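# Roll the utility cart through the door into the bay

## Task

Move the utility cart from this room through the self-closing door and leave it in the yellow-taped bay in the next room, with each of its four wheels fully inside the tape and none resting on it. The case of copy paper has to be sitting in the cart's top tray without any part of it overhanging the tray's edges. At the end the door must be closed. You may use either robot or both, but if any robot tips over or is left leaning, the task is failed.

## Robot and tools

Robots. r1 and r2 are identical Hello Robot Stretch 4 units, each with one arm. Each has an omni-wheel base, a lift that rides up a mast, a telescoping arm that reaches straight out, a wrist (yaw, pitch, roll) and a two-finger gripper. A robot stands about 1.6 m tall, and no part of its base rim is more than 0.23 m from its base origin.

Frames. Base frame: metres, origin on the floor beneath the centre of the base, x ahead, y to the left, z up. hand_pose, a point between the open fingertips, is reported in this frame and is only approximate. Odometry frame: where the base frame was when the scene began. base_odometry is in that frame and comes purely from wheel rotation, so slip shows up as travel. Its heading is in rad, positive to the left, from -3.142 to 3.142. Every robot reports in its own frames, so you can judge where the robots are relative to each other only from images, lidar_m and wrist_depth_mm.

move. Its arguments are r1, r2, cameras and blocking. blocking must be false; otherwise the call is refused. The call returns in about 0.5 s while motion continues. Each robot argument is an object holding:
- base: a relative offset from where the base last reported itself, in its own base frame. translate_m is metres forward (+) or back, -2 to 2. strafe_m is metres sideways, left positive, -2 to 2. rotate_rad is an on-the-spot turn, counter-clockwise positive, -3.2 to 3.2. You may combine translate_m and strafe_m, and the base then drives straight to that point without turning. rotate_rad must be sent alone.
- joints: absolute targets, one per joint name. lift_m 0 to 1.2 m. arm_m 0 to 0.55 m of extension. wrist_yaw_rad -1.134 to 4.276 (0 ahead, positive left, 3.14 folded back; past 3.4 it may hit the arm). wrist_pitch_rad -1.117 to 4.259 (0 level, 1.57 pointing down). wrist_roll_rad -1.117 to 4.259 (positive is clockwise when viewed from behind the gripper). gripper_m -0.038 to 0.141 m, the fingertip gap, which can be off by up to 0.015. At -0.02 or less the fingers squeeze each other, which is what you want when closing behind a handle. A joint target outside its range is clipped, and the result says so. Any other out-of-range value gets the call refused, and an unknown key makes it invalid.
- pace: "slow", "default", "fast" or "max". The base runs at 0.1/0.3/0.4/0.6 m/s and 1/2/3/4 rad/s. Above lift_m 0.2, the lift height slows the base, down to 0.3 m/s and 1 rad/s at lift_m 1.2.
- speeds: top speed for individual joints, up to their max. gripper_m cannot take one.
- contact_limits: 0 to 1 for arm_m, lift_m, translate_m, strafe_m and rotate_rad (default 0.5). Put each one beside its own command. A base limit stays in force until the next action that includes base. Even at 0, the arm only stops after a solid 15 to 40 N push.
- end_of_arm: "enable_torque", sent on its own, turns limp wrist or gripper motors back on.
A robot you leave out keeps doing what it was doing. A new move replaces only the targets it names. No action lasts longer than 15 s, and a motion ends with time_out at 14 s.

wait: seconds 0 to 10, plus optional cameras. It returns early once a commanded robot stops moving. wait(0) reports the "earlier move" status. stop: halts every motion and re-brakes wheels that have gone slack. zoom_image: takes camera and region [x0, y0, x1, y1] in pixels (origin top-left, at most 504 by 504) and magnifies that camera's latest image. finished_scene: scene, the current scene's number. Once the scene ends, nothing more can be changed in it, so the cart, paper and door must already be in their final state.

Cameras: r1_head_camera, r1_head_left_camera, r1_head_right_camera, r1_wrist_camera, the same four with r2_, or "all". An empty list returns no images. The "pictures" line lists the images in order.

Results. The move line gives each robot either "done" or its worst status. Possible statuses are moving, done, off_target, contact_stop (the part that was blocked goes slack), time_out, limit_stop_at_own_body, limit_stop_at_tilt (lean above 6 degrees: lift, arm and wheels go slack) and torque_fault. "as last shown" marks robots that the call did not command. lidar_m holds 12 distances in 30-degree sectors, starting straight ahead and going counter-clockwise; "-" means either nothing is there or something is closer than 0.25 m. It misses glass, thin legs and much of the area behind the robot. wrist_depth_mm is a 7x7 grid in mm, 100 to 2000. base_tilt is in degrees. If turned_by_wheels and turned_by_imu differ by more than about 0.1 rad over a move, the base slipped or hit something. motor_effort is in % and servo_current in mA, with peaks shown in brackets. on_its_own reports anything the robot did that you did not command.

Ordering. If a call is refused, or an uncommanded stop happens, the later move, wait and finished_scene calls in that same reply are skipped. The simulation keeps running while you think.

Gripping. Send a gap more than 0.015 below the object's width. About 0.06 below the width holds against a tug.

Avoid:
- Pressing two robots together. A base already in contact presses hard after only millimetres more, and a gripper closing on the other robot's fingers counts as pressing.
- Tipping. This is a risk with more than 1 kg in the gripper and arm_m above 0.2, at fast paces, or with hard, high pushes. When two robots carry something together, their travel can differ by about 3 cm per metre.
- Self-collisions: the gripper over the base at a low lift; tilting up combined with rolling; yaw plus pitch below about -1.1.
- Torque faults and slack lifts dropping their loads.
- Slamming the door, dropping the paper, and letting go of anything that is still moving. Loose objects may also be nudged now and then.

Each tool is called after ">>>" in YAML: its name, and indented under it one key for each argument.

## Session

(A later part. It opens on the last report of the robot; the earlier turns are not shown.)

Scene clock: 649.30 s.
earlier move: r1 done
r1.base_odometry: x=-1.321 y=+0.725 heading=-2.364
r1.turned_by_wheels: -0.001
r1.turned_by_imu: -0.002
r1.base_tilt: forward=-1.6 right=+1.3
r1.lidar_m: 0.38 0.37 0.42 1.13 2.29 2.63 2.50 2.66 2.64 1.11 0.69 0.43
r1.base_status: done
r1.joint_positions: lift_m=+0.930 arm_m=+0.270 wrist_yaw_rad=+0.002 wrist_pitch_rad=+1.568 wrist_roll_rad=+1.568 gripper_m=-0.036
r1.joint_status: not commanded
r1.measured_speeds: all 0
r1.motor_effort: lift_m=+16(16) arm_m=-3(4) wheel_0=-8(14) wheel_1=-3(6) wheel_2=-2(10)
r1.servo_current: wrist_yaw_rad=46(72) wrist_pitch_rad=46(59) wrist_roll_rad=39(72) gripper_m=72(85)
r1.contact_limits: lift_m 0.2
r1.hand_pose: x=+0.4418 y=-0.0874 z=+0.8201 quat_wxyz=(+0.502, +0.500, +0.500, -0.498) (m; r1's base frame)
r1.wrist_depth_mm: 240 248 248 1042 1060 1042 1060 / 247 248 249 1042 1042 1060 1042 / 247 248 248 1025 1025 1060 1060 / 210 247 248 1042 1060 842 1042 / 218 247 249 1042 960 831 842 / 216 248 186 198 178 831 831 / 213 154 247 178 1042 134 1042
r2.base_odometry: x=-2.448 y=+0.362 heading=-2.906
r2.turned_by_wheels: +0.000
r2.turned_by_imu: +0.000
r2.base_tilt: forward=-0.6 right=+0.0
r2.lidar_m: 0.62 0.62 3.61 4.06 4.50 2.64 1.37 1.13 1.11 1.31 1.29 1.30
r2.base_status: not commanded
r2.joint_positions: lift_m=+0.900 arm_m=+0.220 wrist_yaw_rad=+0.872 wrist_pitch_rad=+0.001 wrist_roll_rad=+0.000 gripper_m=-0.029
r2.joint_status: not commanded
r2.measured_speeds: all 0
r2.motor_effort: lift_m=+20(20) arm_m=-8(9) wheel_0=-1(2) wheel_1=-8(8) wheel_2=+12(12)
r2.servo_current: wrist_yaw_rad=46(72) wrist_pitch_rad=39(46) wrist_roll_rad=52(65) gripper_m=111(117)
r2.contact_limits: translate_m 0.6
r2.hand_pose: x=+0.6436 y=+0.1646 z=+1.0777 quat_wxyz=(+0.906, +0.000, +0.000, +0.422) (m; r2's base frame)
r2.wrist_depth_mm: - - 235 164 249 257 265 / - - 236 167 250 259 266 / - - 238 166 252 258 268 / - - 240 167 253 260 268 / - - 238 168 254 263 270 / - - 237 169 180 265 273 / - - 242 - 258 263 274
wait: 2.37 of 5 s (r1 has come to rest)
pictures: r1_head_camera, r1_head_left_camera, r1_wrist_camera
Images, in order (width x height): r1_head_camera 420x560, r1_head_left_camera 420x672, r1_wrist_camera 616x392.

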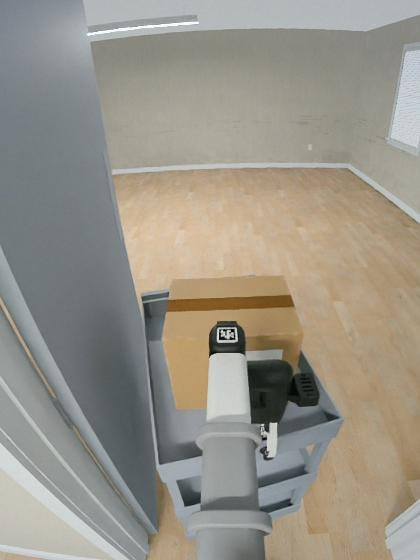

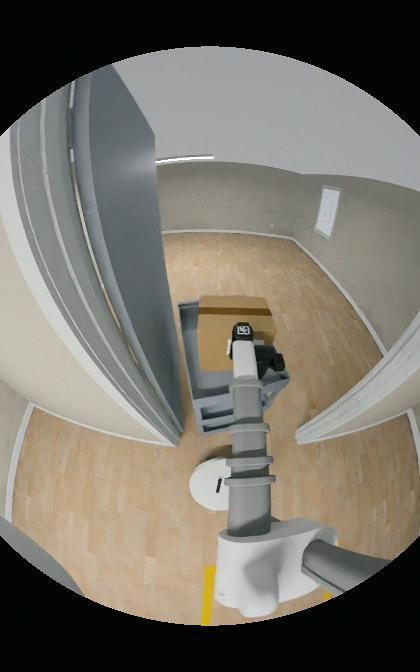

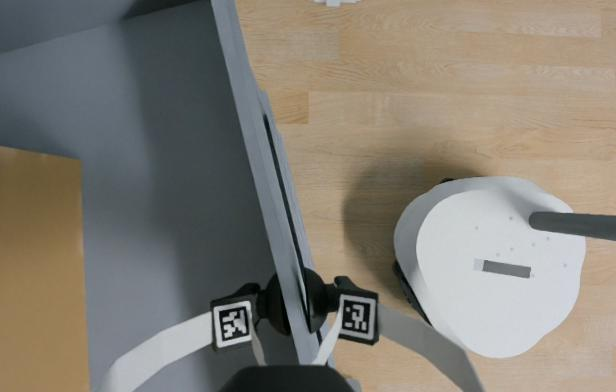

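>>> move:
  r1: {"base":{"translate_m":-0.3,"strafe_m":0.0},"pace":"slow"}
  blocking: false
  cameras: []

>>> wait:
  seconds: 6
  cameras: ["r1_wrist_camera","r1_head_left_camera"]

Scene clock: 653.30 s.
move: r1 moving
r1.base_odometry: x=-1.312 y=+0.734 heading=-2.365
r1.turned_by_wheels: -0.001
r1.turned_by_imu: -0.001
r1.base_tilt: forward=-1.6 right=+1.3
r1.lidar_m: 0.39 0.40 0.43 1.17 2.29 2.59 2.49 2.63 2.63 1.19 0.73 0.48
r1.base_status: translate_m moving; strafe_m moving
r1.joint_positions: lift_m=+0.930 arm_m=+0.270 wrist_yaw_rad=+0.002 wrist_pitch_rad=+1.567 wrist_roll_rad=+1.568 gripper_m=-0.036
r1.joint_status: not commanded
r1.measured_speeds: translate_m=-0.049 strafe_m=+0.000 rotate_rad=+0.001 lift_m=+0.000 arm_m=+0.000 wrist_yaw_rad=+0.000 wrist_pitch_rad=-0.021 wrist_roll_rad=+0.000
r1.motor_effort: lift_m=+16(16) arm_m=-4(4) wheel_0=-10(11) wheel_1=-7(7) wheel_2=+6(6)
r1.servo_current: wrist_yaw_rad=52(65) wrist_pitch_rad=39(46) wrist_roll_rad=59(59) gripper_m=78(78)
r1.contact_limits: lift_m 0.2
r1.hand_pose: x=+0.4421 y=-0.0874 z=+0.8201 quat_wxyz=(+0.502, +0.500, +0.500, -0.498) (m; r1's base frame)
r1.wrist_depth_mm: 243 249 249 1025 1042 1042 1042 / 250 249 249 1042 1042 1025 1042 / 250 249 249 1025 1025 1042 1008 / 216 250 249 1025 1025 820 1008 / 225 249 249 1042 1025 820 820 / 223 250 188 195 179 820 831 / 220 151 248 180 1060 820 1042
r2: as last shown
r2.base_tilt: forward=-0.6 right=+0.1
r2.lidar_m: 0.62 0.63 3.62 4.07 4.56 2.62 1.37 1.14 1.13 1.27 1.30 1.28
r2.motor_effort: lift_m=+20(20) arm_m=-8(8) wheel_0=-1(2) wheel_1=-7(7) wheel_2=+12(12)
r2.servo_current: wrist_yaw_rad=65(65) wrist_pitch_rad=39(46) wrist_roll_rad=52(52) gripper_m=111(117)
r2.contact_limits: translate_m 0.6
r2.wrist_depth_mm: - - 235 164 249 257 265 / - - 236 167 250 258 265 / - - 236 167 253 259 267 / - - 239 167 252 263 270 / - - 240 168 256 263 272 / - - 237 169 180 265 273 / - - 242 - 259 263 276
pictures: none
No camera images: "cameras" was empty.

Scene clock: 657.07 s.
earlier move: r1 done
r1.base_odometry: x=-1.107 y=+0.935 heading=-2.364
r1.turned_by_wheels: +0.001
r1.turned_by_imu: +0.003
r1.base_tilt: forward=-1.6 right=+1.2
r1.lidar_m: 0.39 0.39 0.82 2.18 2.27 2.28 2.19 2.33 2.64 2.21 0.87 0.46
r1.base_status: done
r1.joint_positions: lift_m=+0.930 arm_m=+0.270 wrist_yaw_rad=+0.002 wrist_pitch_rad=+1.563 wrist_roll_rad=+1.568 gripper_m=-0.036
r1.joint_status: not commanded
r1.measured_speeds: all 0
r1.motor_effort: lift_m=+16(16) arm_m=-4(4) wheel_0=+3(11) wheel_1=-2(7) wheel_2=+8(13)
r1.servo_current: wrist_yaw_rad=46(72) wrist_pitch_rad=39(65) wrist_roll_rad=39(72) gripper_m=72(78)
r1.contact_limits: lift_m 0.2
r1.hand_pose: x=+0.4432 y=-0.0874 z=+0.8201 quat_wxyz=(+0.503, +0.501, +0.499, -0.497) (m; r1's base frame)
r1.wrist_depth_mm: 224 245 245 1042 1025 1042 1025 / 248 248 248 1042 1042 1008 1025 / 248 249 248 1042 1042 1025 1025 / 212 249 249 1025 1025 820 842 / 211 249 248 1008 1042 820 831 / 211 248 248 187 820 820 831 / 217 153 248 178 1060 820 1025
r2.base_odometry: x=-2.448 y=+0.362 heading=-2.906
r2.turned_by_wheels: +0.000
r2.turned_by_imu: +0.001
r2.base_tilt: forward=-0.6 right=+0.1
r2.lidar_m: 0.61 0.63 3.62 4.04 4.55 2.61 1.37 1.14 1.12 1.28 1.30 1.29
r2.base_status: not commanded
r2.joint_positions: lift_m=+0.900 arm_m=+0.220 wrist_yaw_rad=+0.872 wrist_pitch_rad=+0.001 wrist_roll_rad=+0.000 gripper_m=-0.029
r2.joint_status: not commanded
r2.measured_speeds: all 0
r2.motor_effort: lift_m=+20(20) arm_m=-8(9) wheel_0=-2(2) wheel_1=-7(8) wheel_2=+12(12)
r2.servo_current: wrist_yaw_rad=59(72) wrist_pitch_rad=39(52) wrist_roll_rad=52(59) gripper_m=117(117)
r2.contact_limits: translate_m 0.6
r2.hand_pose: x=+0.6436 y=+0.1646 z=+1.0777 quat_wxyz=(+0.906, +0.000, +0.000, +0.422) (m; r2's base frame)
r2.wrist_depth_mm: - - 235 164 250 257 265 / - - 236 167 251 259 266 / - - 236 166 252 259 268 / - - 238 167 254 262 270 / - - 240 169 256 262 271 / - - 237 169 180 265 272 / - - 240 - 258 263 276
wait: 3.77 of 6 s (r1 has come to rest)
pictures: r1_head_left_camera, r1_wrist_camera
Images, in order (width x height): r1_head_left_camera 420x672, r1_wrist_camera 616x392.

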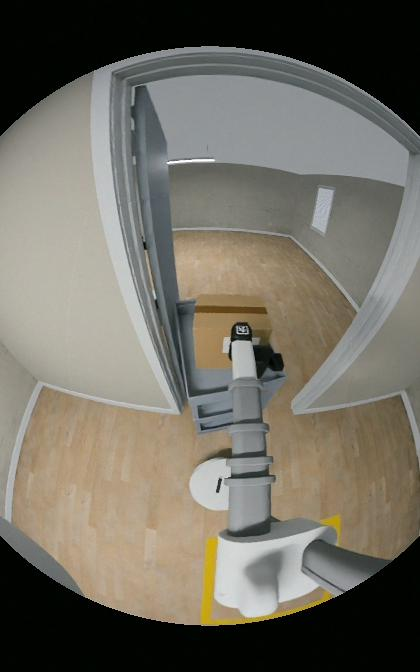

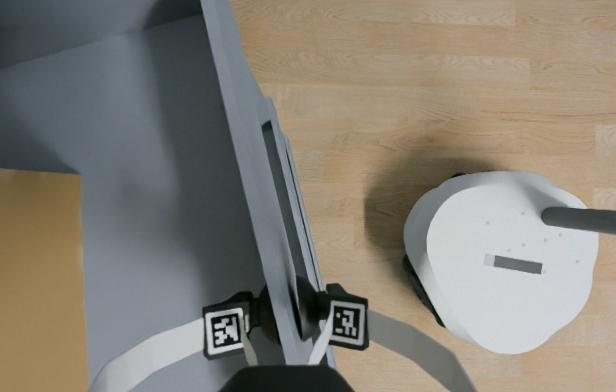

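>>> move:
  r1: {"base":{"translate_m":-0.3,"strafe_m":0.03},"pace":"slow"}
  blocking: false
  cameras: []

>>> wait:
  seconds: 6
  cameras: ["r1_wrist_camera","r1_head_left_camera","r1_head_camera"]

Scene clock: 661.67 s.
move: r1 moving
r1.base_odometry: x=-1.097 y=+0.943 heading=-2.363
r1.turned_by_wheels: +0.001
r1.turned_by_imu: +0.001
r1.base_tilt: forward=-1.5 right=+1.3
r1.lidar_m: 0.39 0.38 0.83 2.17 2.30 2.28 2.20 2.31 2.61 2.29 0.88 0.47
r1.base_status: translate_m moving; strafe_m moving
r1.joint_positions: lift_m=+0.930 arm_m=+0.270 wrist_yaw_rad=+0.002 wrist_pitch_rad=+1.562 wrist_roll_rad=+1.568 gripper_m=-0.036
r1.joint_status: not commanded
r1.measured_speeds: translate_m=-0.048 strafe_m=+0.005 rotate_rad=-0.001 lift_m=+0.000 arm_m=+0.000 wrist_yaw_rad=+0.001 wrist_pitch_rad=-0.006 wrist_roll_rad=+0.000
r1.motor_effort: lift_m=+16(16) arm_m=-4(4) wheel_0=-3(4) wheel_1=-4(4) wheel_2=+13(14)
r1.servo_current: wrist_yaw_rad=33(72) wrist_pitch_rad=52(52) wrist_roll_rad=59(65) gripper_m=72(78)
r1.contact_limits: lift_m 0.2
r1.hand_pose: x=+0.4436 y=-0.0874 z=+0.8201 quat_wxyz=(+0.503, +0.501, +0.499, -0.497) (m; r1's base frame)
r1.wrist_depth_mm: 228 249 248 1042 1025 1042 1042 / 249 249 247 1025 1025 1025 1025 / 249 249 248 1042 1008 1025 1025 / 219 249 249 1025 1025 809 820 / 229 250 250 1025 1025 820 820 / 226 249 203 187 891 809 820 / 224 154 249 179 163 820 1060
r2: as last shown
r2.turned_by_imu: +0.000
r2.base_tilt: forward=-0.6 right=+0.0
r2.lidar_m: 0.61 0.61 3.60 4.10 4.56 2.60 1.38 1.11 1.12 1.28 1.29 1.28
r2.motor_effort: lift_m=+20(20) arm_m=-8(8) wheel_0=-2(2) wheel_1=-7(7) wheel_2=+12(12)
r2.servo_current: wrist_yaw_rad=65(72) wrist_pitch_rad=39(46) wrist_roll_rad=52(65) gripper_m=111(111)
r2.contact_limits: translate_m 0.6
r2.wrist_depth_mm: - - 234 164 250 257 264 / - - 236 167 251 258 266 / - - 237 167 252 259 267 / - - 238 167 253 263 268 / - - 239 169 253 262 271 / - - 237 168 180 266 272 / - - 241 - 259 262 273
pictures: none
No camera images: "cameras" was empty.

Scene clock: 665.47 s.
earlier move: r1 done
r1.base_odometry: x=-0.872 y=+1.125 heading=-2.364
r1.turned_by_wheels: -0.001
r1.turned_by_imu: +0.000
r1.base_tilt: forward=-1.6 right=+1.3
r1.lidar_m: 0.40 0.41 1.26 2.16 2.25 2.00 1.90 2.02 2.65 2.55 1.23 0.46
r1.base_status: done
r1.joint_positions: lift_m=+0.930 arm_m=+0.270 wrist_yaw_rad=+0.002 wrist_pitch_rad=+1.562 wrist_roll_rad=+1.568 gripper_m=-0.036
r1.joint_status: not commanded
r1.measured_speeds: all 0
r1.motor_effort: lift_m=+16(16) arm_m=-4(4) wheel_0=-4(6) wheel_1=-2(6) wheel_2=+5(14)
r1.servo_current: wrist_yaw_rad=52(72) wrist_pitch_rad=59(65) wrist_roll_rad=52(72) gripper_m=65(78)
r1.contact_limits: lift_m 0.2
r1.hand_pose: x=+0.4437 y=-0.0874 z=+0.8201 quat_wxyz=(+0.503, +0.501, +0.499, -0.497) (m; r1's base frame)
r1.wrist_depth_mm: 247 249 249 1042 1042 1025 1042 / 250 249 249 1060 1060 1025 1025 / 250 250 249 1025 1025 1025 1025 / 207 249 249 1025 1042 820 820 / 218 250 250 1042 1008 820 831 / 220 251 204 187 820 820 820 / 224 156 249 179 1042 831 1042
r2.base_odometry: x=-2.448 y=+0.362 heading=-2.906
r2.turned_by_wheels: +0.000
r2.turned_by_imu: +0.001
r2.base_tilt: forward=-0.5 right=+0.0
r2.lidar_m: 0.60 0.62 3.61 4.08 4.54 2.62 1.34 1.13 1.11 1.27 1.30 1.29
r2.base_status: not commanded
r2.joint_positions: lift_m=+0.900 arm_m=+0.220 wrist_yaw_rad=+0.872 wrist_pitch_rad=+0.001 wrist_roll_rad=+0.000 gripper_m=-0.029
r2.joint_status: not commanded
r2.measured_speeds: all 0
r2.motor_effort: lift_m=+20(20) arm_m=-8(9) wheel_0=-1(2) wheel_1=-7(8) wheel_2=+12(12)
r2.servo_current: wrist_yaw_rad=59(72) wrist_pitch_rad=39(46) wrist_roll_rad=39(65) gripper_m=117(124)
r2.contact_limits: translate_m 0.6
r2.hand_pose: x=+0.6436 y=+0.1646 z=+1.0777 quat_wxyz=(+0.906, +0.000, +0.000, +0.422) (m; r2's base frame)
r2.wrist_depth_mm: - - 235 164 250 257 265 / - - 236 167 251 258 267 / - - 236 166 251 258 268 / - - 238 167 253 262 268 / - - 239 168 253 264 271 / - - 237 169 180 266 272 / - - 240 - 258 263 274
wait: 3.80 of 6 s (r1 has come to rest)
pictures: r1_head_camera, r1_head_left_camera, r1_wrist_camera
Images, in order (width x height): r1_head_camera 420x560, r1_head_left_camera 420x672, r1_wrist_camera 616x392.

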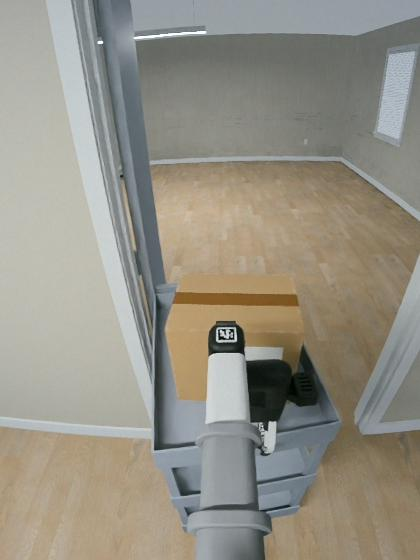

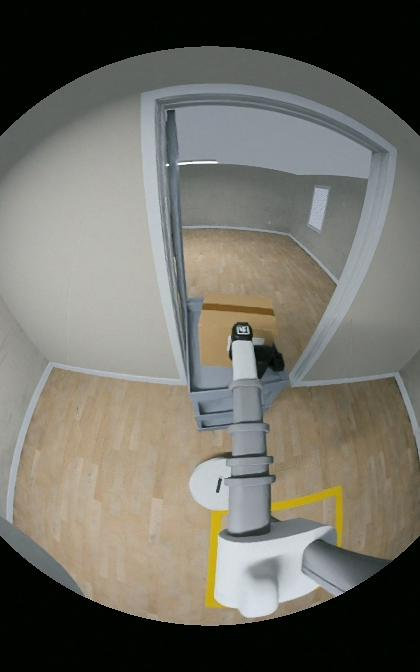

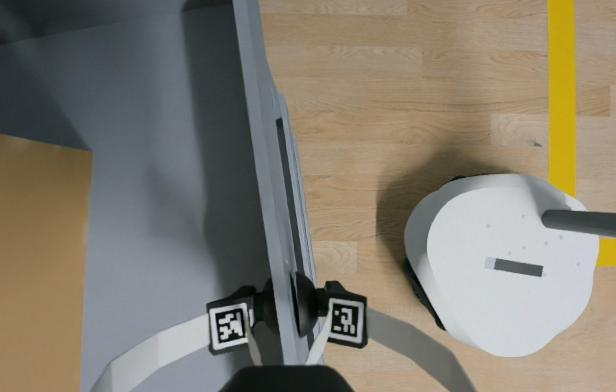

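>>> move:
  r1: {"base":{"translate_m":-0.38,"strafe_m":0.0},"pace":"slow"}
  blocking: false
  cameras: []

>>> wait:
  seconds: 6
  cameras: ["r1_wrist_camera","r1_head_left_camera","r1_head_right_camera"]

Scene clock: 670.77 s.
move: r1 moving
r1.base_odometry: x=-0.863 y=+1.133 heading=-2.364
r1.turned_by_wheels: +0.000
r1.turned_by_imu: +0.000
r1.base_tilt: forward=-1.6 right=+1.3
r1.lidar_m: 0.40 0.42 1.26 2.15 2.26 1.94 1.88 1.98 2.67 2.53 1.25 0.49
r1.base_status: translate_m moving; strafe_m moving
r1.joint_positions: lift_m=+0.930 arm_m=+0.270 wrist_yaw_rad=+0.002 wrist_pitch_rad=+1.562 wrist_roll_rad=+1.568 gripper_m=-0.036
r1.joint_status: not commanded
r1.measured_speeds: translate_m=-0.049 strafe_m=+0.000 rotate_rad=+0.003 lift_m=+0.000 arm_m=+0.000 wrist_yaw_rad=+0.000 wrist_pitch_rad=-0.003 wrist_roll_rad=+0.000
r1.motor_effort: lift_m=+16(16) arm_m=-4(4) wheel_0=-7(7) wheel_1=-6(6) wheel_2=+10(10)
r1.servo_current: wrist_yaw_rad=59(59) wrist_pitch_rad=52(59) wrist_roll_rad=46(72) gripper_m=72(78)
r1.contact_limits: lift_m 0.2
r1.hand_pose: x=+0.4437 y=-0.0874 z=+0.8201 quat_wxyz=(+0.503, +0.501, +0.499, -0.497) (m; r1's base frame)
r1.wrist_depth_mm: 250 249 248 1025 1042 1042 1025 / 252 250 249 1025 1025 1025 1025 / 250 250 250 1042 1025 1042 1042 / 220 249 249 1042 1025 831 820 / 226 249 248 1025 1042 831 809 / 229 250 200 185 878 831 820 / 229 154 248 181 162 820 1025
r2: as last shown
r2.turned_by_imu: +0.000
r2.base_tilt: forward=-0.6 right=+0.0
r2.lidar_m: 0.58 0.62 3.62 4.07 4.55 2.62 1.37 1.13 1.12 1.26 1.31 1.28
r2.motor_effort: lift_m=+20(20) arm_m=-8(8) wheel_0=-1(2) wheel_1=-7(7) wheel_2=+12(12)
r2.servo_current: wrist_yaw_rad=65(65) wrist_pitch_rad=46(46) wrist_roll_rad=46(52) gripper_m=104(117)
r2.contact_limits: translate_m 0.6
r2.wrist_depth_mm: - - 235 164 250 257 265 / - - 236 167 250 259 266 / - - 238 167 251 259 268 / - - 239 167 253 260 270 / - - 239 168 254 263 271 / - - 237 169 180 265 273 / - - 242 - 258 262 276
pictures: none
No camera images: "cameras" was empty.

Scene clock: 675.33 s.
earlier move: r1 done
r1.base_odometry: x=-0.602 y=+1.391 heading=-2.363
r1.turned_by_wheels: +0.000
r1.turned_by_imu: +0.002
r1.base_tilt: forward=-1.6 right=+1.3
r1.lidar_m: 0.41 0.41 1.78 2.16 2.17 1.59 1.51 1.58 2.23 2.53 1.75 0.43
r1.base_status: done
r1.joint_positions: lift_m=+0.930 arm_m=+0.270 wrist_yaw_rad=+0.002 wrist_pitch_rad=+1.563 wrist_roll_rad=+1.568 gripper_m=-0.036
r1.joint_status: not commanded
r1.measured_speeds: all 0
r1.motor_effort: lift_m=+16(16) arm_m=-4(4) wheel_0=+1(7) wheel_1=-3(7) wheel_2=+7(12)
r1.servo_current: wrist_yaw_rad=52(72) wrist_pitch_rad=46(65) wrist_roll_rad=59(72) gripper_m=65(78)
r1.contact_limits: lift_m 0.2
r1.hand_pose: x=+0.4434 y=-0.0874 z=+0.8201 quat_wxyz=(+0.503, +0.501, +0.499, -0.497) (m; r1's base frame)
r1.wrist_depth_mm: 248 248 247 1025 1025 1025 1025 / 248 248 248 1042 1025 1025 1025 / 222 247 248 1042 1025 1008 1025 / 206 248 247 1042 1025 809 842 / 211 247 249 1042 1042 831 809 / 212 249 248 186 854 842 809 / 226 155 247 178 174 831 1060
r2.base_odometry: x=-2.448 y=+0.362 heading=-2.906
r2.turned_by_wheels: +0.000
r2.turned_by_imu: +0.001
r2.base_tilt: forward=-0.6 right=+0.1
r2.lidar_m: 0.62 0.63 3.62 4.05 4.55 2.62 1.39 1.13 1.10 1.30 1.30 1.30
r2.base_status: not commanded
r2.joint_positions: lift_m=+0.900 arm_m=+0.220 wrist_yaw_rad=+0.872 wrist_pitch_rad=+0.001 wrist_roll_rad=+0.000 gripper_m=-0.029
r2.joint_status: not commanded
r2.measured_speeds: all 0
r2.motor_effort: lift_m=+20(20) arm_m=-8(8) wheel_0=-1(2) wheel_1=-7(8) wheel_2=+12(12)
r2.servo_current: wrist_yaw_rad=46(72) wrist_pitch_rad=39(46) wrist_roll_rad=46(59) gripper_m=117(117)
r2.contact_limits: translate_m 0.6
r2.hand_pose: x=+0.6436 y=+0.1646 z=+1.0777 quat_wxyz=(+0.906, +0.000, +0.000, +0.422) (m; r2's base frame)
r2.wrist_depth_mm: - - 235 164 249 257 266 / - - 236 167 250 258 267 / - - 236 166 252 259 266 / - - 239 167 253 262 268 / - - 239 169 255 263 270 / - - 236 169 180 265 272 / - - 241 - 258 263 274
wait: 4.57 of 6 s (r1 has come to rest)
pictures: r1_head_left_camera, r1_head_right_camera, r1_wrist_camera
Images, in order (width x height): r1_head_left_camera 420x672, r1_head_right_camera 420x672, r1_wrist_camera 616x392.

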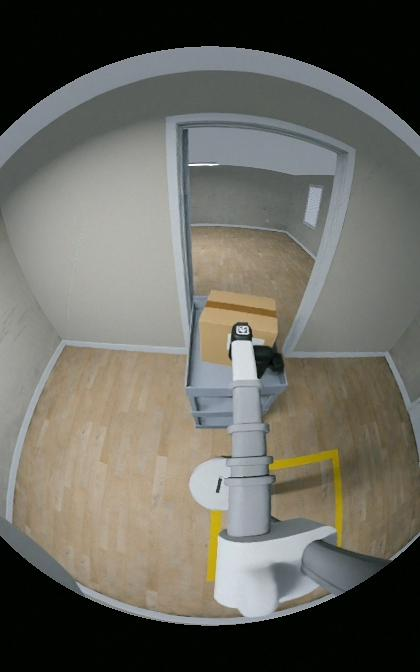

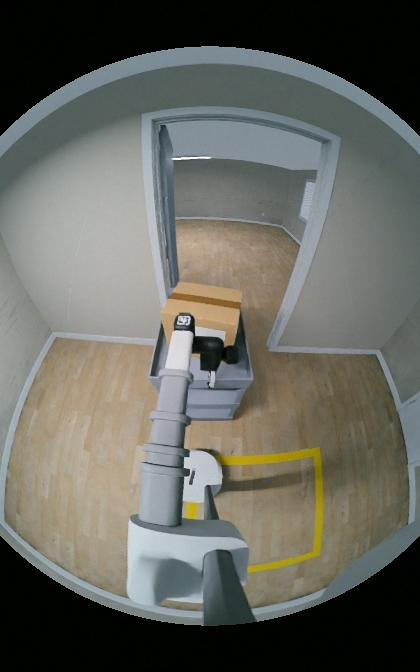

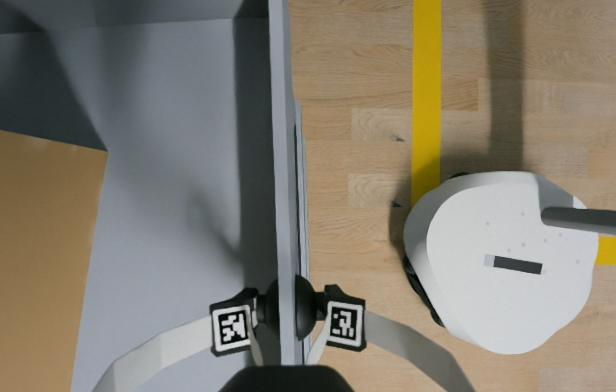

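>>> move:
  r1: {"base":{"translate_m":-0.45,"strafe_m":-0.38},"pace":"slow"}
  blocking: false
  cameras: []

>>> wait:
  seconds: 8
  cameras: ["r1_wrist_camera","r1_head_left_camera","r1_head_right_camera"]

Scene clock: 683.67 s.
move: r1 moving
r1.base_odometry: x=-0.600 y=+1.404 heading=-2.362
r1.turned_by_wheels: +0.001
r1.turned_by_imu: +0.001
r1.base_tilt: forward=-1.6 right=+1.3
r1.lidar_m: 0.42 0.43 1.84 2.16 2.17 1.59 1.52 1.60 2.20 2.51 1.80 0.46
r1.base_status: translate_m moving; strafe_m moving
r1.joint_positions: lift_m=+0.930 arm_m=+0.270 wrist_yaw_rad=+0.002 wrist_pitch_rad=+1.563 wrist_roll_rad=+1.568 gripper_m=-0.036
r1.joint_status: not commanded
r1.measured_speeds: translate_m=-0.039 strafe_m=-0.033 rotate_rad=+0.001 lift_m=+0.000 arm_m=+0.000 wrist_yaw_rad=+0.000 wrist_pitch_rad=-0.002 wrist_roll_rad=+0.000
r1.motor_effort: lift_m=+16(16) arm_m=-4(4) wheel_0=+8(9) wheel_1=-5(7) wheel_2=+11(11)
r1.servo_current: wrist_yaw_rad=59(59) wrist_pitch_rad=52(59) wrist_roll_rad=39(59) gripper_m=72(78)
r1.contact_limits: lift_m 0.2
r1.hand_pose: x=+0.4434 y=-0.0874 z=+0.8201 quat_wxyz=(+0.503, +0.501, +0.499, -0.497) (m; r1's base frame)
r1.wrist_depth_mm: 244 241 245 1042 1025 1025 1042 / 250 249 248 1060 1025 1025 1025 / 250 250 248 1025 1042 1042 1042 / 201 249 249 1060 1025 820 820 / 213 249 248 1042 1042 831 809 / 221 251 206 183 1025 831 820 / 222 153 249 178 160 820 1025
r2: as last shown
r2.turned_by_imu: +0.000
r2.lidar_m: 0.62 0.63 3.63 4.05 4.54 2.60 1.36 1.14 1.10 1.29 1.30 1.29
r2.motor_effort: lift_m=+20(20) arm_m=-8(8) wheel_0=-1(2) wheel_1=-7(7) wheel_2=+12(12)
r2.servo_current: wrist_yaw_rad=59(59) wrist_pitch_rad=33(46) wrist_roll_rad=52(52) gripper_m=111(117)
r2.contact_limits: translate_m 0.6
r2.wrist_depth_mm: - - 234 164 249 257 265 / - - 236 167 250 258 266 / - - 237 167 251 259 266 / - - 237 167 253 262 268 / - - 240 168 254 263 272 / - - 237 169 180 265 272 / - - 241 - 257 263 274
pictures: none
No camera images: "cameras" was empty.

Scene clock: 690.27 s.
earlier move: r1 done
r1.base_odometry: x=-0.549 y=+1.978 heading=-2.362
r1.turned_by_wheels: +0.000
r1.turned_by_imu: +0.002
r1.base_tilt: forward=-1.6 right=+1.2
r1.lidar_m: 0.37 0.35 0.41 2.54 1.55 1.13 1.09 1.15 1.60 2.16 2.28 1.75
r1.base_status: done
r1.joint_positions: lift_m=+0.930 arm_m=+0.270 wrist_yaw_rad=+0.002 wrist_pitch_rad=+1.570 wrist_roll_rad=+1.568 gripper_m=-0.036
r1.joint_status: not commanded
r1.measured_speeds: all 0
r1.motor_effort: lift_m=+16(16) arm_m=-4(4) wheel_0=+10(15) wheel_1=+0(8) wheel_2=+5(14)
r1.servo_current: wrist_yaw_rad=46(72) wrist_pitch_rad=39(59) wrist_roll_rad=59(65) gripper_m=65(78)
r1.contact_limits: lift_m 0.2
r1.hand_pose: x=+0.4414 y=-0.0874 z=+0.8201 quat_wxyz=(+0.501, +0.499, +0.501, -0.499) (m; r1's base frame)
r1.wrist_depth_mm: 1025 1042 1008 1025 1025 1060 1042 / 1025 1025 1042 1042 1008 1060 1042 / 1008 1025 1025 1025 1025 1042 1060 / 1008 1025 1025 1042 1042 831 1042 / 1008 1025 580 517 976 831 831 / 1025 196 181 196 178 831 831 / 202 155 248 179 1042 127 1060
r2.base_odometry: x=-2.448 y=+0.362 heading=-2.906
r2.turned_by_wheels: +0.000
r2.turned_by_imu: +0.001
r2.base_tilt: forward=-0.6 right=+0.0
r2.lidar_m: 0.62 0.62 3.61 4.06 4.54 2.63 1.37 1.12 1.11 1.28 1.29 1.29
r2.base_status: not commanded
r2.joint_positions: lift_m=+0.900 arm_m=+0.220 wrist_yaw_rad=+0.872 wrist_pitch_rad=+0.001 wrist_roll_rad=+0.000 gripper_m=-0.029
r2.joint_status: not commanded
r2.measured_speeds: all 0
r2.motor_effort: lift_m=+20(20) arm_m=-8(8) wheel_0=-1(2) wheel_1=-7(8) wheel_2=+12(12)
r2.servo_current: wrist_yaw_rad=52(72) wrist_pitch_rad=39(46) wrist_roll_rad=39(65) gripper_m=111(124)
r2.contact_limits: translate_m 0.6
r2.hand_pose: x=+0.6436 y=+0.1646 z=+1.0777 quat_wxyz=(+0.906, +0.000, +0.000, +0.422) (m; r2's base frame)
r2.wrist_depth_mm: - - 235 163 250 257 266 / - - 236 167 251 258 265 / - - 236 167 252 259 268 / - - 239 167 252 262 268 / - - 240 168 254 263 270 / - - 237 169 180 265 272 / - - 240 - 258 263 274
wait: 6.60 of 8 s (r1 has come to rest)
pictures: r1_head_left_camera, r1_head_right_camera, r1_wrist_camera
Images, in order (width x height): r1_head_left_camera 420x672, r1_head_right_camera 420x672, r1_wrist_camera 616x392.

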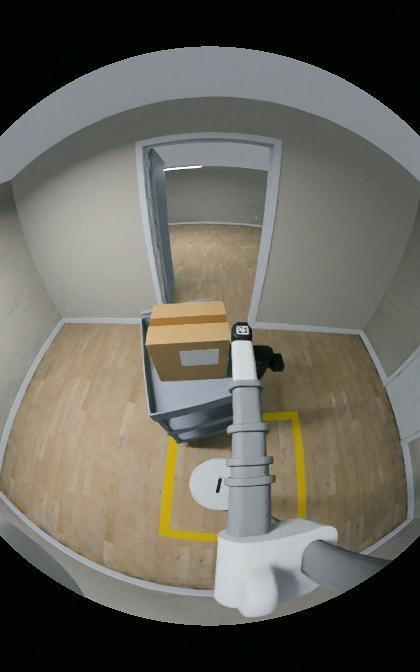

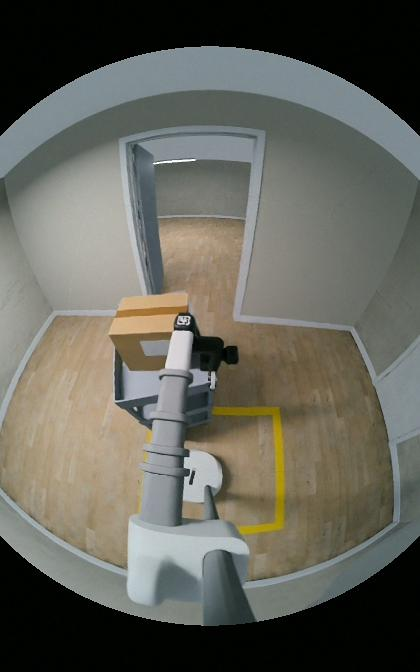

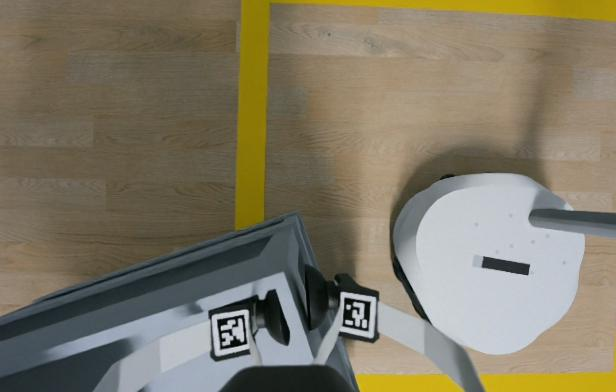

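>>> move:
  r1: {"base":{"translate_m":-0.4,"strafe_m":-0.22},"pace":"slow"}
  blocking: false
  cameras: []

>>> wait:
  seconds: 7
  cameras: ["r1_wrist_camera","r1_head_left_camera","r1_head_right_camera"]

Scene clock: 702.80 s.
move: r1 moving
r1.base_odometry: x=-0.545 y=+1.991 heading=-2.361
r1.turned_by_wheels: +0.001
r1.turned_by_imu: +0.001
r1.base_tilt: forward=-1.5 right=+1.3
r1.lidar_m: 0.35 0.37 0.43 2.54 1.54 1.12 1.07 1.13 1.60 2.15 2.25 1.76
r1.base_status: translate_m moving; strafe_m moving
r1.joint_positions: lift_m=+0.930 arm_m=+0.270 wrist_yaw_rad=+0.002 wrist_pitch_rad=+1.567 wrist_roll_rad=+1.568 gripper_m=-0.036
r1.joint_status: not commanded
r1.measured_speeds: translate_m=-0.049 strafe_m=-0.027 rotate_rad=+0.003 lift_m=+0.000 arm_m=+0.000 wrist_yaw_rad=+0.003 wrist_pitch_rad=-0.024 wrist_roll_rad=+0.000
r1.motor_effort: lift_m=+16(16) arm_m=-4(4) wheel_0=+6(8) wheel_1=-4(7) wheel_2=+14(14)
r1.servo_current: wrist_yaw_rad=39(65) wrist_pitch_rad=52(52) wrist_roll_rad=46(59) gripper_m=59(78)
r1.contact_limits: lift_m 0.2
r1.hand_pose: x=+0.4420 y=-0.0874 z=+0.8201 quat_wxyz=(+0.502, +0.500, +0.500, -0.498) (m; r1's base frame)
r1.wrist_depth_mm: 1042 1042 1042 1042 1042 1025 1042 / 1042 1060 1025 1025 1042 1025 1025 / 1042 1042 1042 1042 1008 1025 1042 / 1025 1060 1025 1042 1042 820 1025 / 1060 1042 580 1042 1042 820 820 / 512 193 182 193 179 831 820 / 213 159 249 177 1042 831 1025
r2: as last shown
r2.turned_by_imu: +0.000
r2.base_tilt: forward=-0.6 right=+0.1
r2.lidar_m: 0.62 0.62 3.60 4.07 4.55 2.66 1.36 1.12 1.12 1.30 1.27 1.30
r2.motor_effort: lift_m=+20(20) arm_m=-8(8) wheel_0=-2(2) wheel_1=-7(7) wheel_2=+12(12)
r2.servo_current: wrist_yaw_rad=59(72) wrist_pitch_rad=39(46) wrist_roll_rad=39(65) gripper_m=104(117)
r2.contact_limits: translate_m 0.6
r2.wrist_depth_mm: - - 234 164 250 256 264 / - - 236 167 252 257 265 / - - 236 166 251 260 266 / - - 239 167 253 260 270 / - - 240 168 254 264 270 / - - 237 169 180 265 272 / - - 240 - 258 263 273
pictures: none
No camera images: "cameras" was empty.

Scene clock: 708.03 s.
earlier move: r1 done
r1.base_odometry: x=-0.419 y=+2.415 heading=-2.362
r1.turned_by_wheels: -0.001
r1.turned_by_imu: -0.001
r1.base_tilt: forward=-1.6 right=+1.3
r1.lidar_m: 0.33 0.30 0.33 2.67 1.00 0.72 0.68 0.74 1.05 1.94 1.97 2.15
r1.base_status: done
r1.joint_positions: lift_m=+0.930 arm_m=+0.270 wrist_yaw_rad=+0.002 wrist_pitch_rad=+1.562 wrist_roll_rad=+1.568 gripper_m=-0.036
r1.joint_status: not commanded
r1.measured_speeds: all 0
r1.motor_effort: lift_m=+16(16) arm_m=-4(4) wheel_0=-5(8) wheel_1=-2(7) wheel_2=+6(16)
r1.servo_current: wrist_yaw_rad=52(78) wrist_pitch_rad=59(59) wrist_roll_rad=52(65) gripper_m=72(78)
r1.contact_limits: lift_m 0.2
r1.hand_pose: x=+0.4436 y=-0.0874 z=+0.8201 quat_wxyz=(+0.503, +0.501, +0.499, -0.496) (m; r1's base frame)
r1.wrist_depth_mm: 1025 1042 1042 1025 1042 1042 1042 / 1042 1042 1042 1042 1042 991 1025 / 1060 1025 1042 1025 1042 1025 1042 / 1042 1008 1042 1042 1025 820 1025 / 1042 1042 1025 410 1042 820 820 / 1042 517 182 195 177 831 820 / 1042 155 248 181 1042 132 1025
r2.base_odometry: x=-2.448 y=+0.362 heading=-2.906
r2.turned_by_wheels: +0.000
r2.turned_by_imu: +0.001
r2.base_tilt: forward=-0.6 right=+0.1
r2.lidar_m: 0.61 0.63 3.61 4.08 4.54 2.60 1.39 1.13 1.11 1.29 1.29 1.27
r2.base_status: not commanded
r2.joint_positions: lift_m=+0.900 arm_m=+0.220 wrist_yaw_rad=+0.872 wrist_pitch_rad=+0.001 wrist_roll_rad=+0.000 gripper_m=-0.029
r2.joint_status: not commanded
r2.measured_speeds: all 0
r2.motor_effort: lift_m=+20(20) arm_m=-8(8) wheel_0=-2(2) wheel_1=-7(8) wheel_2=+12(12)
r2.servo_current: wrist_yaw_rad=52(72) wrist_pitch_rad=39(46) wrist_roll_rad=46(65) gripper_m=111(124)
r2.contact_limits: translate_m 0.6
r2.hand_pose: x=+0.6436 y=+0.1646 z=+1.0777 quat_wxyz=(+0.906, +0.000, +0.000, +0.422) (m; r2's base frame)
r2.wrist_depth_mm: - - 236 164 249 257 265 / - - 236 167 250 258 266 / - - 238 166 252 260 267 / - - 239 167 254 262 268 / - - 240 168 254 263 270 / - - 237 169 180 266 272 / - - 241 - 258 263 274
wait: 5.23 of 7 s (r1 has come to rest)
pictures: r1_head_left_camera, r1_head_right_camera, r1_wrist_camera
Images, in order (width x height): r1_head_left_camera 420x672, r1_head_right_camera 420x672, r1_wrist_camera 616x392.

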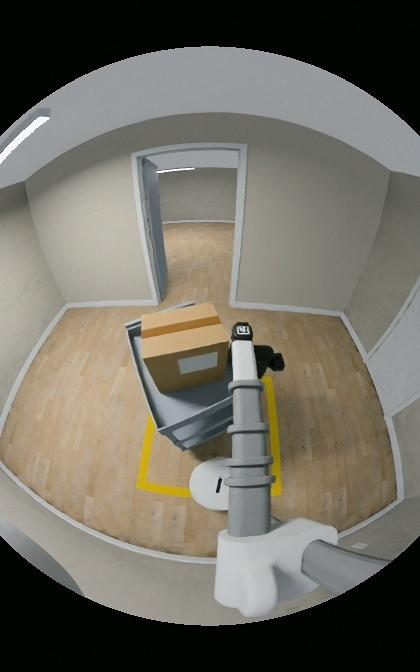

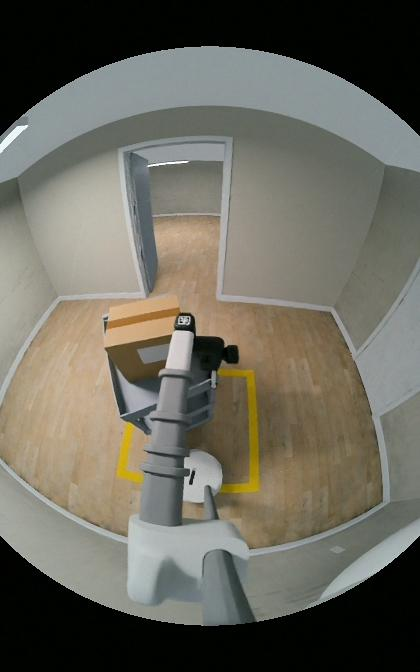

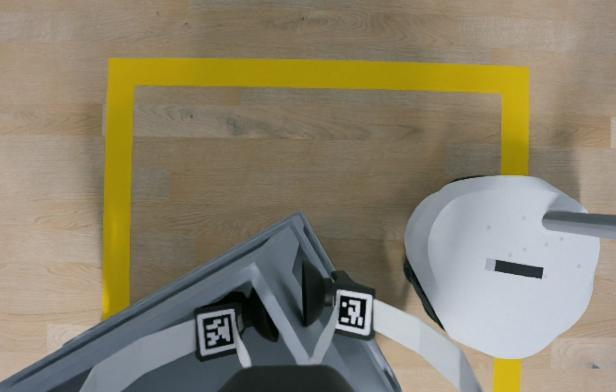

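>>> move:
  r1: {"base":{"translate_m":-0.34,"strafe_m":-0.08},"pace":"slow"}
  blocking: false
  cameras: []

>>> wait:
  seconds: 6
  cameras: ["r1_wrist_camera","r1_head_left_camera","r1_head_right_camera"]

Scene clock: 716.43 s.
move: r1 moving
r1.base_odometry: x=-0.412 y=+2.426 heading=-2.362
r1.turned_by_wheels: +0.000
r1.turned_by_imu: +0.000
r1.base_tilt: forward=-1.5 right=+1.3
r1.lidar_m: 0.35 0.33 0.35 2.64 0.97 0.68 0.68 0.70 1.00 1.92 2.02 2.11
r1.base_status: translate_m moving; strafe_m moving
r1.joint_positions: lift_m=+0.930 arm_m=+0.270 wrist_yaw_rad=+0.002 wrist_pitch_rad=+1.562 wrist_roll_rad=+1.568 gripper_m=-0.036
r1.joint_status: not commanded
r1.measured_speeds: translate_m=-0.048 strafe_m=-0.011 rotate_rad=+0.001 lift_m=+0.000 arm_m=+0.000 wrist_yaw_rad=+0.000 wrist_pitch_rad=-0.001 wrist_roll_rad=+0.000
r1.motor_effort: lift_m=+16(16) arm_m=-4(4) wheel_0=-1(7) wheel_1=-7(7) wheel_2=+11(11)
r1.servo_current: wrist_yaw_rad=46(65) wrist_pitch_rad=46(59) wrist_roll_rad=52(59) gripper_m=72(72)
r1.contact_limits: lift_m 0.2
r1.hand_pose: x=+0.4437 y=-0.0874 z=+0.8201 quat_wxyz=(+0.504, +0.501, +0.499, -0.496) (m; r1's base frame)
r1.wrist_depth_mm: 1060 1042 1042 1060 1025 1008 1025 / 1025 1042 1042 1042 1025 1025 1008 / 1025 1042 1042 1042 1025 1025 1025 / 1042 1042 1042 1025 1008 831 1025 / 1042 1042 1025 554 1042 809 820 / 1060 268 180 198 177 820 820 / 512 158 249 185 1008 831 1008
r2: as last shown
r2.turned_by_imu: +0.000
r2.base_tilt: forward=-0.6 right=+0.0
r2.lidar_m: 0.61 0.64 3.62 4.08 4.53 2.62 1.38 1.13 1.13 1.26 1.29 1.27
r2.motor_effort: lift_m=+20(20) arm_m=-8(8) wheel_0=-1(2) wheel_1=-7(8) wheel_2=+12(12)
r2.servo_current: wrist_yaw_rad=52(65) wrist_pitch_rad=33(39) wrist_roll_rad=39(59) gripper_m=111(111)
r2.contact_limits: translate_m 0.6
r2.wrist_depth_mm: - - 236 164 249 257 265 / - - 236 167 250 258 265 / - - 237 166 252 259 266 / - - 239 167 254 262 270 / - - 240 169 255 264 270 / - - 236 169 180 265 273 / - - 241 - 258 262 274
pictures: none
No camera images: "cameras" was empty.

Scene clock: 720.67 s.
earlier move: r1 done
r1.base_odometry: x=-0.233 y=+2.711 heading=-2.362
r1.turned_by_wheels: -0.001
r1.turned_by_imu: -0.001
r1.base_tilt: forward=-1.6 right=+1.2
r1.lidar_m: 0.36 0.34 0.41 1.42 0.50 0.37 0.35 0.37 0.56 1.59 1.96 2.52
r1.base_status: done
r1.joint_positions: lift_m=+0.930 arm_m=+0.270 wrist_yaw_rad=+0.002 wrist_pitch_rad=+1.563 wrist_roll_rad=+1.568 gripper_m=-0.036
r1.joint_status: not commanded
r1.measured_speeds: all 0
r1.motor_effort: lift_m=+16(16) arm_m=-4(4) wheel_0=-4(9) wheel_1=-2(8) wheel_2=+4(12)
r1.servo_current: wrist_yaw_rad=72(72) wrist_pitch_rad=46(59) wrist_roll_rad=46(72) gripper_m=72(78)
r1.contact_limits: lift_m 0.2
r1.hand_pose: x=+0.4434 y=-0.0874 z=+0.8201 quat_wxyz=(+0.503, +0.501, +0.499, -0.497) (m; r1's base frame)
r1.wrist_depth_mm: 1060 1025 1025 1060 1025 1042 1042 / 1025 1008 1042 1042 1008 1025 1042 / 1042 1025 1008 1025 1042 1042 1042 / 1025 1042 1042 1042 1025 831 1042 / 1042 1042 1042 500 946 820 820 / 1042 208 181 191 178 820 820 / 232 154 249 178 1025 820 1025
r2.base_odometry: x=-2.448 y=+0.362 heading=-2.906
r2.turned_by_wheels: +0.000
r2.turned_by_imu: +0.001
r2.base_tilt: forward=-0.6 right=+0.1
r2.lidar_m: 0.60 0.63 3.62 4.03 4.53 2.61 1.38 1.12 1.13 1.29 1.30 1.29
r2.base_status: not commanded
r2.joint_positions: lift_m=+0.900 arm_m=+0.220 wrist_yaw_rad=+0.872 wrist_pitch_rad=+0.001 wrist_roll_rad=+0.000 gripper_m=-0.029
r2.joint_status: not commanded
r2.measured_speeds: all 0
r2.motor_effort: lift_m=+20(20) arm_m=-8(8) wheel_0=-1(2) wheel_1=-7(8) wheel_2=+11(12)
r2.servo_current: wrist_yaw_rad=52(72) wrist_pitch_rad=39(52) wrist_roll_rad=59(59) gripper_m=111(117)
r2.contact_limits: translate_m 0.6
r2.hand_pose: x=+0.6436 y=+0.1646 z=+1.0777 quat_wxyz=(+0.906, +0.000, +0.000, +0.422) (m; r2's base frame)
r2.wrist_depth_mm: - - 235 164 251 257 265 / - - 236 167 251 257 265 / - - 236 167 251 260 267 / - - 238 167 254 262 267 / - - 241 168 255 263 271 / - - 238 169 180 266 272 / - - 241 - 258 263 274
wait: 4.23 of 6 s (r1 has come to rest)
pictures: r1_head_left_camera, r1_head_right_camera, r1_wrist_camera
Images, in order (width x height): r1_head_left_camera 420x672, r1_head_right_camera 420x672, r1_wrist_camera 616x392.

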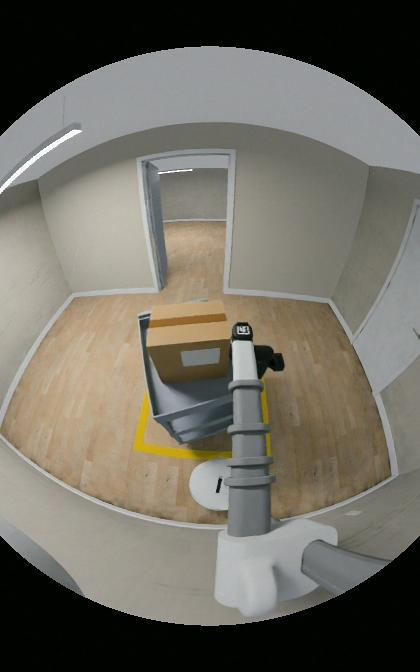

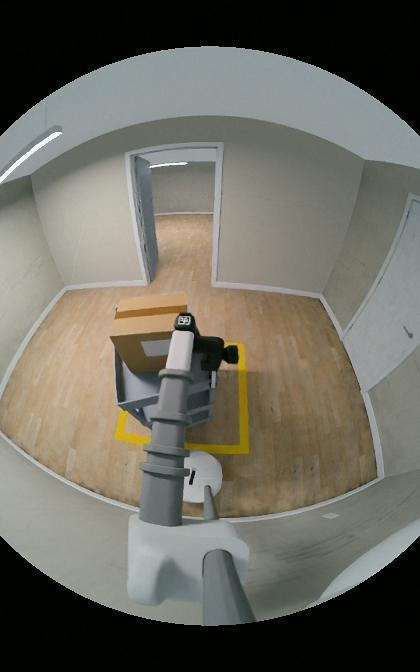

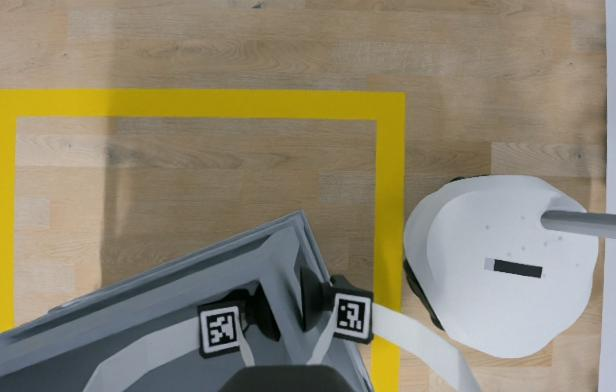

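>>> move:
  r1: {"joints":{"arm_m":0.17},"pace":"slow"}
  blocking: false
  cameras: []

>>> wait:
  seconds: 4
  cameras: ["r1_wrist_camera","r1_head_left_camera"]

Scene clock: 726.10 s.
move: r1 moving
r1.base_odometry: x=-0.233 y=+2.711 heading=-2.362
r1.turned_by_wheels: +0.000
r1.turned_by_imu: +0.000
r1.base_tilt: forward=-1.5 right=+1.3
r1.lidar_m: 0.34 0.35 0.40 1.45 0.50 0.38 0.35 0.38 0.57 1.55 1.95 2.50
r1.base_status: not commanded
r1.joint_positions: lift_m=+0.930 arm_m=+0.258 wrist_yaw_rad=+0.002 wrist_pitch_rad=+1.563 wrist_roll_rad=+1.568 gripper_m=-0.036
r1.joint_status: arm_m moving
r1.measured_speeds: translate_m=+0.000 strafe_m=+0.000 rotate_rad=+0.000 lift_m=+0.000 arm_m=-0.049 wrist_yaw_rad=+0.000 wrist_pitch_rad=+0.000 wrist_roll_rad=+0.000
r1.motor_effort: lift_m=+16(16) arm_m=-5(9) wheel_0=-5(5) wheel_1=-2(3) wheel_2=+4(5)
r1.servo_current: wrist_yaw_rad=65(72) wrist_pitch_rad=46(59) wrist_roll_rad=52(59) gripper_m=65(78)
r1.contact_limits: lift_m 0.2
r1.hand_pose: x=+0.4309 y=-0.0874 z=+0.8201 quat_wxyz=(+0.503, +0.501, +0.499, -0.497) (m; r1's base frame)
r1.wrist_depth_mm: 1078 1042 1042 1042 1025 1025 1008 / 1042 1042 1042 1025 1025 1025 1025 / 1060 1042 1008 1042 1025 1060 1025 / 1042 1060 1025 1042 1042 831 1008 / 1060 1042 1025 1025 904 820 820 / 1042 209 180 192 178 831 820 / 251 151 249 179 160 820 1025
r2: as last shown
r2.turned_by_imu: +0.000
r2.lidar_m: 0.63 0.62 3.62 4.05 4.56 2.64 1.36 1.13 1.11 1.27 1.31 1.29
r2.motor_effort: lift_m=+20(20) arm_m=-8(8) wheel_0=-1(2) wheel_1=-7(7) wheel_2=+12(12)
r2.servo_current: wrist_yaw_rad=46(65) wrist_pitch_rad=39(46) wrist_roll_rad=52(65) gripper_m=111(117)
r2.contact_limits: translate_m 0.6
r2.wrist_depth_mm: - - 234 164 249 257 265 / - - 236 167 250 258 266 / - - 236 166 253 259 267 / - - 239 167 254 262 268 / - - 239 168 254 263 271 / - - 237 169 180 265 272 / - - 241 - 257 263 274
pictures: none
No camera images: "cameras" was empty.

Scene clock: 727.90 s.
earlier move: r1 done
r1.base_odometry: x=-0.233 y=+2.711 heading=-2.363
r1.turned_by_wheels: +0.000
r1.turned_by_imu: +0.000
r1.base_tilt: forward=-1.6 right=+1.3
r1.lidar_m: 0.29 0.27 0.32 1.41 0.51 0.36 0.34 0.38 0.57 1.54 1.96 0.36
r1.base_status: not commanded
r1.joint_positions: lift_m=+0.930 arm_m=+0.170 wrist_yaw_rad=+0.002 wrist_pitch_rad=+1.564 wrist_roll_rad=+1.568 gripper_m=-0.036
r1.joint_status: all done
r1.measured_speeds: all 0
r1.motor_effort: lift_m=+16(16) arm_m=-6(9) wheel_0=-5(5) wheel_1=-3(3) wheel_2=+3(5)
r1.servo_current: wrist_yaw_rad=39(72) wrist_pitch_rad=52(59) wrist_roll_rad=59(72) gripper_m=65(78)
r1.contact_limits: lift_m 0.2
r1.hand_pose: x=+0.3434 y=-0.0874 z=+0.8201 quat_wxyz=(+0.503, +0.500, +0.500, -0.497) (m; r1's base frame)
r1.wrist_depth_mm: 1042 1025 1042 1025 1042 1025 1042 / 1078 1042 1042 1042 1025 1042 1025 / 1025 1042 1025 1025 1042 1042 1042 / 1042 1060 1025 1025 891 820 1025 / 1042 1042 236 492 842 820 820 / 270 249 187 190 179 820 1008 / 249 153 248 179 1025 1025 1025
r2.base_odometry: x=-2.448 y=+0.362 heading=-2.906
r2.turned_by_wheels: +0.000
r2.turned_by_imu: +0.000
r2.base_tilt: forward=-0.6 right=+0.1
r2.lidar_m: 0.60 0.63 3.61 4.06 4.53 2.63 1.36 1.12 1.12 1.28 1.29 1.28
r2.base_status: not commanded
r2.joint_positions: lift_m=+0.900 arm_m=+0.220 wrist_yaw_rad=+0.872 wrist_pitch_rad=+0.001 wrist_roll_rad=+0.000 gripper_m=-0.029
r2.joint_status: not commanded
r2.measured_speeds: all 0
r2.motor_effort: lift_m=+20(20) arm_m=-8(9) wheel_0=-1(2) wheel_1=-7(8) wheel_2=+12(12)
r2.servo_current: wrist_yaw_rad=65(72) wrist_pitch_rad=39(46) wrist_roll_rad=46(65) gripper_m=111(117)
r2.contact_limits: translate_m 0.6
r2.hand_pose: x=+0.6436 y=+0.1646 z=+1.0777 quat_wxyz=(+0.906, +0.000, +0.000, +0.422) (m; r2's base frame)
r2.wrist_depth_mm: - - 236 164 249 258 265 / - - 236 167 250 258 266 / - - 237 166 253 259 267 / - - 238 167 254 260 268 / - - 241 168 255 263 271 / - - 236 169 180 266 271 / - - 241 - 258 262 274
wait: 1.80 of 4 s (r1 has come to rest)
pictures: r1_head_left_camera, r1_wrist_camera
Images, in order (width x height): r1_head_left_camera 420x672, r1_wrist_camera 616x392.

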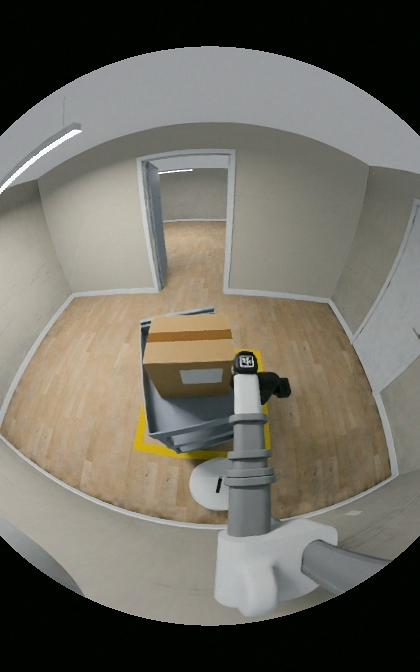

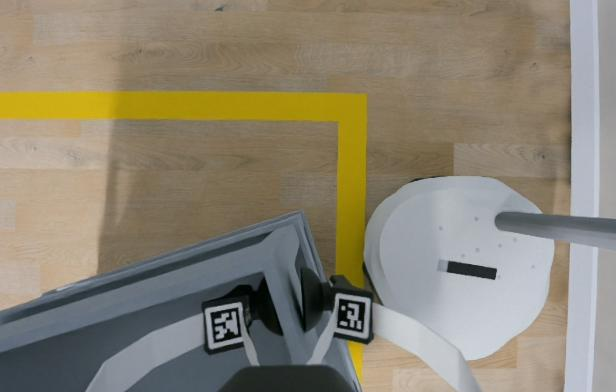

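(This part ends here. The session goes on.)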